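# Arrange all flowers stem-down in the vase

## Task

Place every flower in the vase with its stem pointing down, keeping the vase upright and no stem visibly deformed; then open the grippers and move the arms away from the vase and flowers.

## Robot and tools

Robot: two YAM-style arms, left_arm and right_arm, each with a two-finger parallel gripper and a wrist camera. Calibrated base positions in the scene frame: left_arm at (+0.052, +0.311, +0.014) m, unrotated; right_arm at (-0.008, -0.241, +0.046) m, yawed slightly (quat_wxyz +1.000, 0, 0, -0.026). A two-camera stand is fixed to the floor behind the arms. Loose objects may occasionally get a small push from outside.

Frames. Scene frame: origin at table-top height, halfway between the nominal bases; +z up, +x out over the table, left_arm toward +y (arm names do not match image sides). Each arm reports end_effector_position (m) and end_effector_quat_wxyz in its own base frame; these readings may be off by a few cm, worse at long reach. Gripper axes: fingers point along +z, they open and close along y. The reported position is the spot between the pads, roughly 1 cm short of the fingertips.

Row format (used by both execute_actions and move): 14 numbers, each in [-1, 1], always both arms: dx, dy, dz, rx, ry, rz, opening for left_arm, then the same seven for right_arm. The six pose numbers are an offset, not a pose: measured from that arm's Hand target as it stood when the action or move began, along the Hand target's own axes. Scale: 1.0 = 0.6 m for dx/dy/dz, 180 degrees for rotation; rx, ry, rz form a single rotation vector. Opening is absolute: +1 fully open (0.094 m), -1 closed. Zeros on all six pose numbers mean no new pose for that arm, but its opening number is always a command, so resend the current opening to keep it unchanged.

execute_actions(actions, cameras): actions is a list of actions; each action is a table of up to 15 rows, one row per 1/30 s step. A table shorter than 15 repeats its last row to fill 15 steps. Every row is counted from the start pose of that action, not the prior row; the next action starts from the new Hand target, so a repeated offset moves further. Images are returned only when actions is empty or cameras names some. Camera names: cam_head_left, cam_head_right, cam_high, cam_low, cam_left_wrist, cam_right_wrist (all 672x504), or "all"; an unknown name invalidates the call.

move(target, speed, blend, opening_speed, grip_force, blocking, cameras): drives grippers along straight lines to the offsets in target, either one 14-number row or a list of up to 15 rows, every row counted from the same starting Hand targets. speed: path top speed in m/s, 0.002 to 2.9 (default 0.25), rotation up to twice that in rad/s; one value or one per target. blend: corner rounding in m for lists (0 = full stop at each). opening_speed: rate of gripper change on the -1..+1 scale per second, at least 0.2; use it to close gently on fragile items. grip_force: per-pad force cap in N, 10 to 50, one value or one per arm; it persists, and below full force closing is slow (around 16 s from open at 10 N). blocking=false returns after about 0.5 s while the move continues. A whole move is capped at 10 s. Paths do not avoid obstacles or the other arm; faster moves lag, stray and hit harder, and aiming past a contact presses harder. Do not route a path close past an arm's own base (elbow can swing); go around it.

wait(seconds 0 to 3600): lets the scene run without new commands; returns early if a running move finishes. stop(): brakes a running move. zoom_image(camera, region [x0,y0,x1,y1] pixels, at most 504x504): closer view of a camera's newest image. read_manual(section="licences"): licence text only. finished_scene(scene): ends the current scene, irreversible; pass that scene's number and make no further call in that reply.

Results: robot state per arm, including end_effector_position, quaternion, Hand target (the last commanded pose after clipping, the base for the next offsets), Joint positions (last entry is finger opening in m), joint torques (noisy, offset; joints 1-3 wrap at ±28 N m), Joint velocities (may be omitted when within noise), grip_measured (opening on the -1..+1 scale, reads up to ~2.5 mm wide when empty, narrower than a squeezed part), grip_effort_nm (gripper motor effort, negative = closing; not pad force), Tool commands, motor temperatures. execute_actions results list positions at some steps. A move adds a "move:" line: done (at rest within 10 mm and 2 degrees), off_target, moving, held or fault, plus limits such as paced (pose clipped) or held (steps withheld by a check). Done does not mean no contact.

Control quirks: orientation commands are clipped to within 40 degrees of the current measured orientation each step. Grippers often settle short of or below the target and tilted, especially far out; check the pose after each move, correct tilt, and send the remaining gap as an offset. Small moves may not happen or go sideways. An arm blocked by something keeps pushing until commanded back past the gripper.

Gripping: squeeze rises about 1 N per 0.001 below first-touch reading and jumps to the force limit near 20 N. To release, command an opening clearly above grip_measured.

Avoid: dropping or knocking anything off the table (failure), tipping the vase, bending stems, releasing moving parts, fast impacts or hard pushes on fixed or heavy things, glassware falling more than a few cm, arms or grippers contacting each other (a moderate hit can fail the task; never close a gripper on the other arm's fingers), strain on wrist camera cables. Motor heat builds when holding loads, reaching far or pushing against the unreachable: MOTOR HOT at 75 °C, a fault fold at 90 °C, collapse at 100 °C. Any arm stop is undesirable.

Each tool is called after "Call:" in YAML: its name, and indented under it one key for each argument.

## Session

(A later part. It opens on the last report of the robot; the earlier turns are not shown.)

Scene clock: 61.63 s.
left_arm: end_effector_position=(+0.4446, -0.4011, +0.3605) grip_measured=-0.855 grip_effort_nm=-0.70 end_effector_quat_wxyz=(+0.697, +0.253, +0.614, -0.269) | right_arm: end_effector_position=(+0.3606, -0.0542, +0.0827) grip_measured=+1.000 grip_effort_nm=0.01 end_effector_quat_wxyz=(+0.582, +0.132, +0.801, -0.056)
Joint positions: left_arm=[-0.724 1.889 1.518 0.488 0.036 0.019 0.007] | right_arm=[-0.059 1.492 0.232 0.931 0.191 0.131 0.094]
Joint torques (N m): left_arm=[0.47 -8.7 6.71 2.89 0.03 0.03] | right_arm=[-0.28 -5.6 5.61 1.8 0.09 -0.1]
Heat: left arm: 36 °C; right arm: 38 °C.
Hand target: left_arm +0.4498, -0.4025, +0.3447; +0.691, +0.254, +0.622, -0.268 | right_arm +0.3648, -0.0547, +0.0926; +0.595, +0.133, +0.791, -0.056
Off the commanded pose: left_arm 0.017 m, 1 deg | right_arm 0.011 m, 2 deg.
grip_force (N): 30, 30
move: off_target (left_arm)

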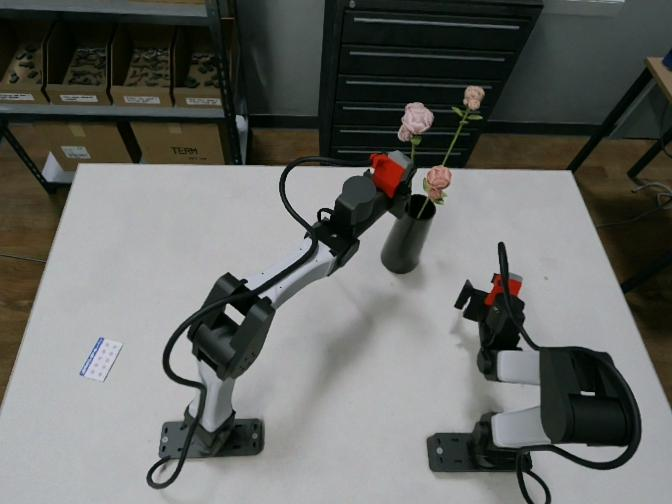

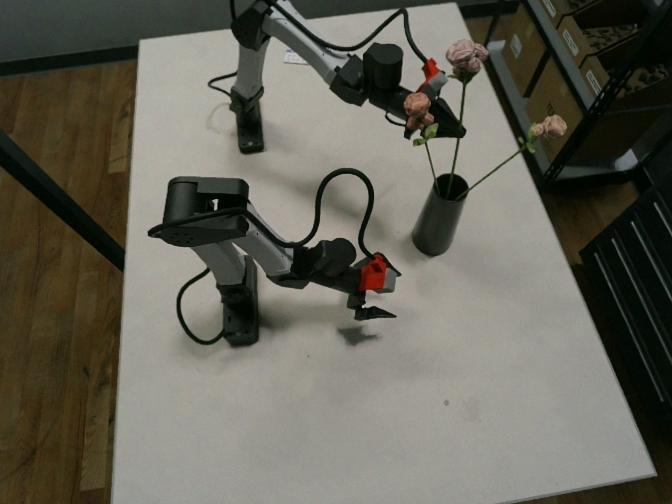

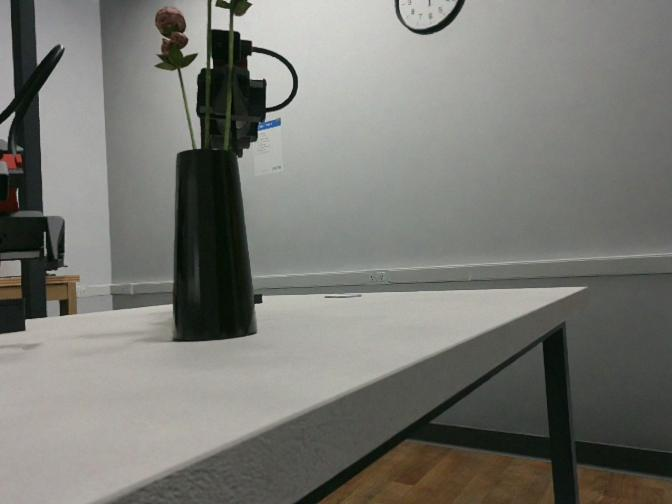

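Call:
move:
  target: [0.084,-0.014,0.003,0,0,0,-1,0,0,0,0,0,0,1]
  speed: 0.12
  cameras: ["cam_high"]

Call:
zoom_image:
  camera: "cam_high"
  region: [350, 20, 600, 270]

Scene clock: 64.30 s.
left_arm: end_effector_position=(+0.4468, -0.4101, +0.3119) grip_measured=-0.855 grip_effort_nm=-0.70 end_effector_quat_wxyz=(+0.697, +0.255, +0.612, -0.273) | right_arm: end_effector_position=(+0.3606, -0.0542, +0.0827) grip_measured=+1.000 grip_effort_nm=0.01 end_effector_quat_wxyz=(+0.582, +0.132, +0.801, -0.056)
Joint positions: left_arm=[-0.733 1.958 1.413 0.666 0.034 0.017 0.007] | right_arm=[-0.059 1.492 0.232 0.931 0.191 0.131 0.094]
Joint torques (N m): left_arm=[-0.29 -8.9 6.43 2.88 -0.16 0.05] | right_arm=[-0.28 -5.59 5.6 1.8 0.1 -0.1]
Heat: left arm: 36 °C; right arm: 38 °C.
Hand target: left_arm +0.4495, -0.4126, +0.2944; +0.690, +0.254, +0.622, -0.268 | right_arm +0.3648, -0.0547, +0.0926; +0.595, +0.133, +0.791, -0.056
Off the commanded pose: left_arm 0.018 m, 1 deg | right_arm 0.011 m, 2 deg.
grip_force (N): 30, 30
move: off_target (left_arm)

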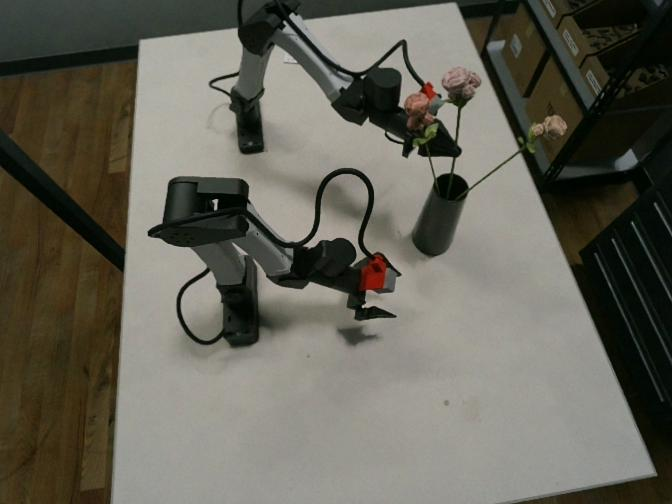

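Scaled by 2.016 from the camera's image (finer frame: 960x720).

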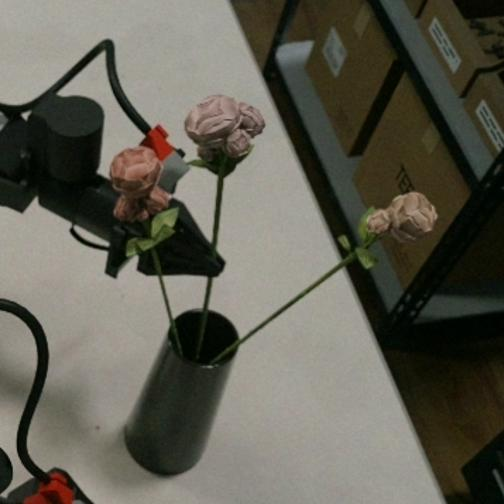

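Call:
move:
  target: [0.042,0,0.003,0,0,0,-1,0,0,0,0,0,0,1]
  speed: 0.1

Call:
move:
  target:
    - [0,0,0,0,0,0,-0.5,0,0,0,0,0,0,1]
    - [0,0,-0.25,0,0,0,-0.5,0,0,0,0,0,0,1]
  opening_speed: 0.4
  cameras: ["cam_head_left","cam_high","cam_low"]

Scene clock: 65.90 s.
left_arm: end_effector_position=(+0.4501, -0.4126, +0.2941) grip_measured=-0.855 grip_effort_nm=-0.70 end_effector_quat_wxyz=(+0.703, +0.252, +0.607, -0.274) | right_arm: end_effector_position=(+0.3606, -0.0542, +0.0827) grip_measured=+1.000 grip_effort_nm=0.01 end_effector_quat_wxyz=(+0.582, +0.132, +0.801, -0.056)
Joint positions: left_arm=[-0.733 2.003 1.384 0.757 0.032 0.017 0.007] | right_arm=[-0.059 1.492 0.232 0.931 0.191 0.131 0.094]
Joint torques (N m): left_arm=[-0.28 -8.72 5.83 2.79 -0.11 0.05] | right_arm=[-0.27 -5.59 5.61 1.8 0.09 -0.09]
Heat: left arm: 37 °C; right arm: 38 °C.
Hand target: left_arm +0.4529, -0.4152, +0.2694; +0.690, +0.254, +0.622, -0.268 | right_arm +0.3648, -0.0547, +0.0926; +0.595, +0.133, +0.791, -0.056
Off the commanded pose: left_arm 0.025 m, 2 deg | right_arm 0.011 m, 2 deg.
grip_force (N): 30, 30
move: off_target (left_arm)

Scene clock: 68.90 s.
left_arm: end_effector_position=(+0.3469, -0.3184, +0.2523) grip_measured=-0.502 grip_effort_nm=0.04 end_effector_quat_wxyz=(+0.687, +0.258, +0.624, -0.268) | right_arm: end_effector_position=(+0.3606, -0.0542, +0.0827) grip_measured=+1.000 grip_effort_nm=0.01 end_effector_quat_wxyz=(+0.582, +0.132, +0.801, -0.056)
Joint positions: left_arm=[-0.73 1.567 0.704 0.953 0.033 0.017 0.023] | right_arm=[-0.059 1.492 0.232 0.931 0.191 0.131 0.094]
Joint torques (N m): left_arm=[0.55 -8.18 5.3 2.8 0.01 0.03] | right_arm=[-0.28 -5.6 5.59 1.79 0.09 -0.08]
Heat: left arm: 37 °C; right arm: 38 °C.
Hand target: left_arm +0.3445, -0.3126, +0.2549; +0.690, +0.254, +0.622, -0.268 | right_arm +0.3648, -0.0547, +0.0926; +0.595, +0.133, +0.791, -0.056
Off the commanded pose: left_arm 0.007 m, 1 deg | right_arm 0.011 m, 2 deg.
grip_force (N): 30, 30
move: done

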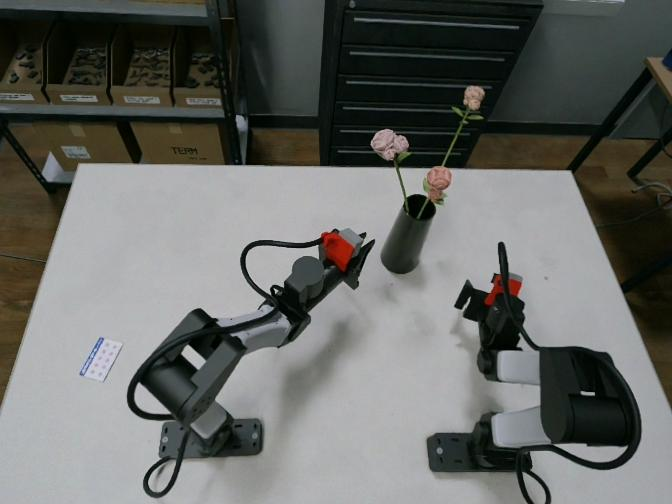

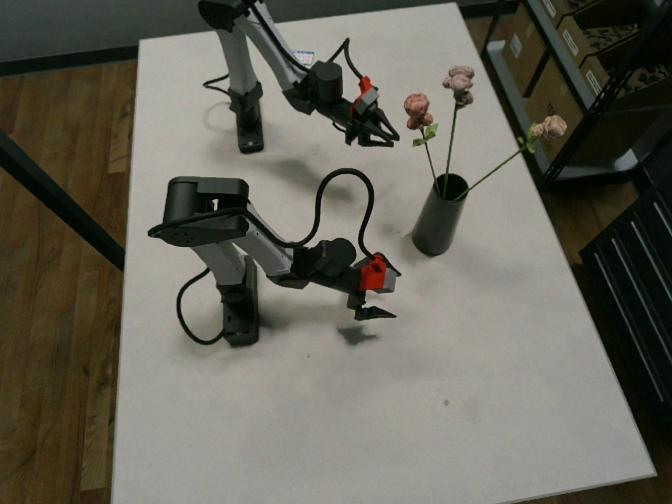

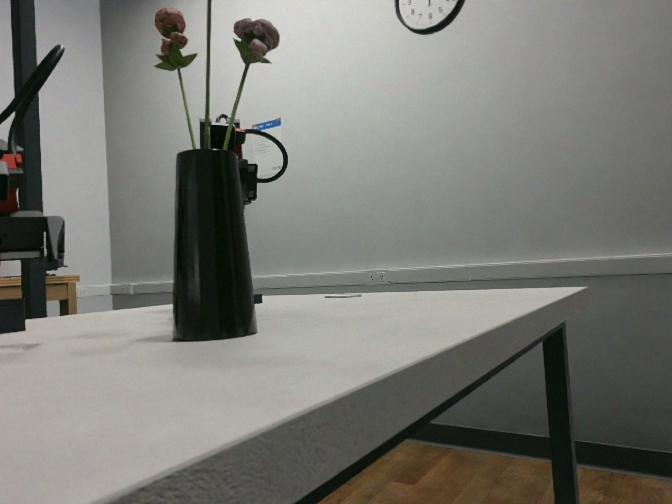

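Works. Learned enough; on to scene 2.

Call:
finished_scene:
  scene: 1

The scene is finished: the task was done.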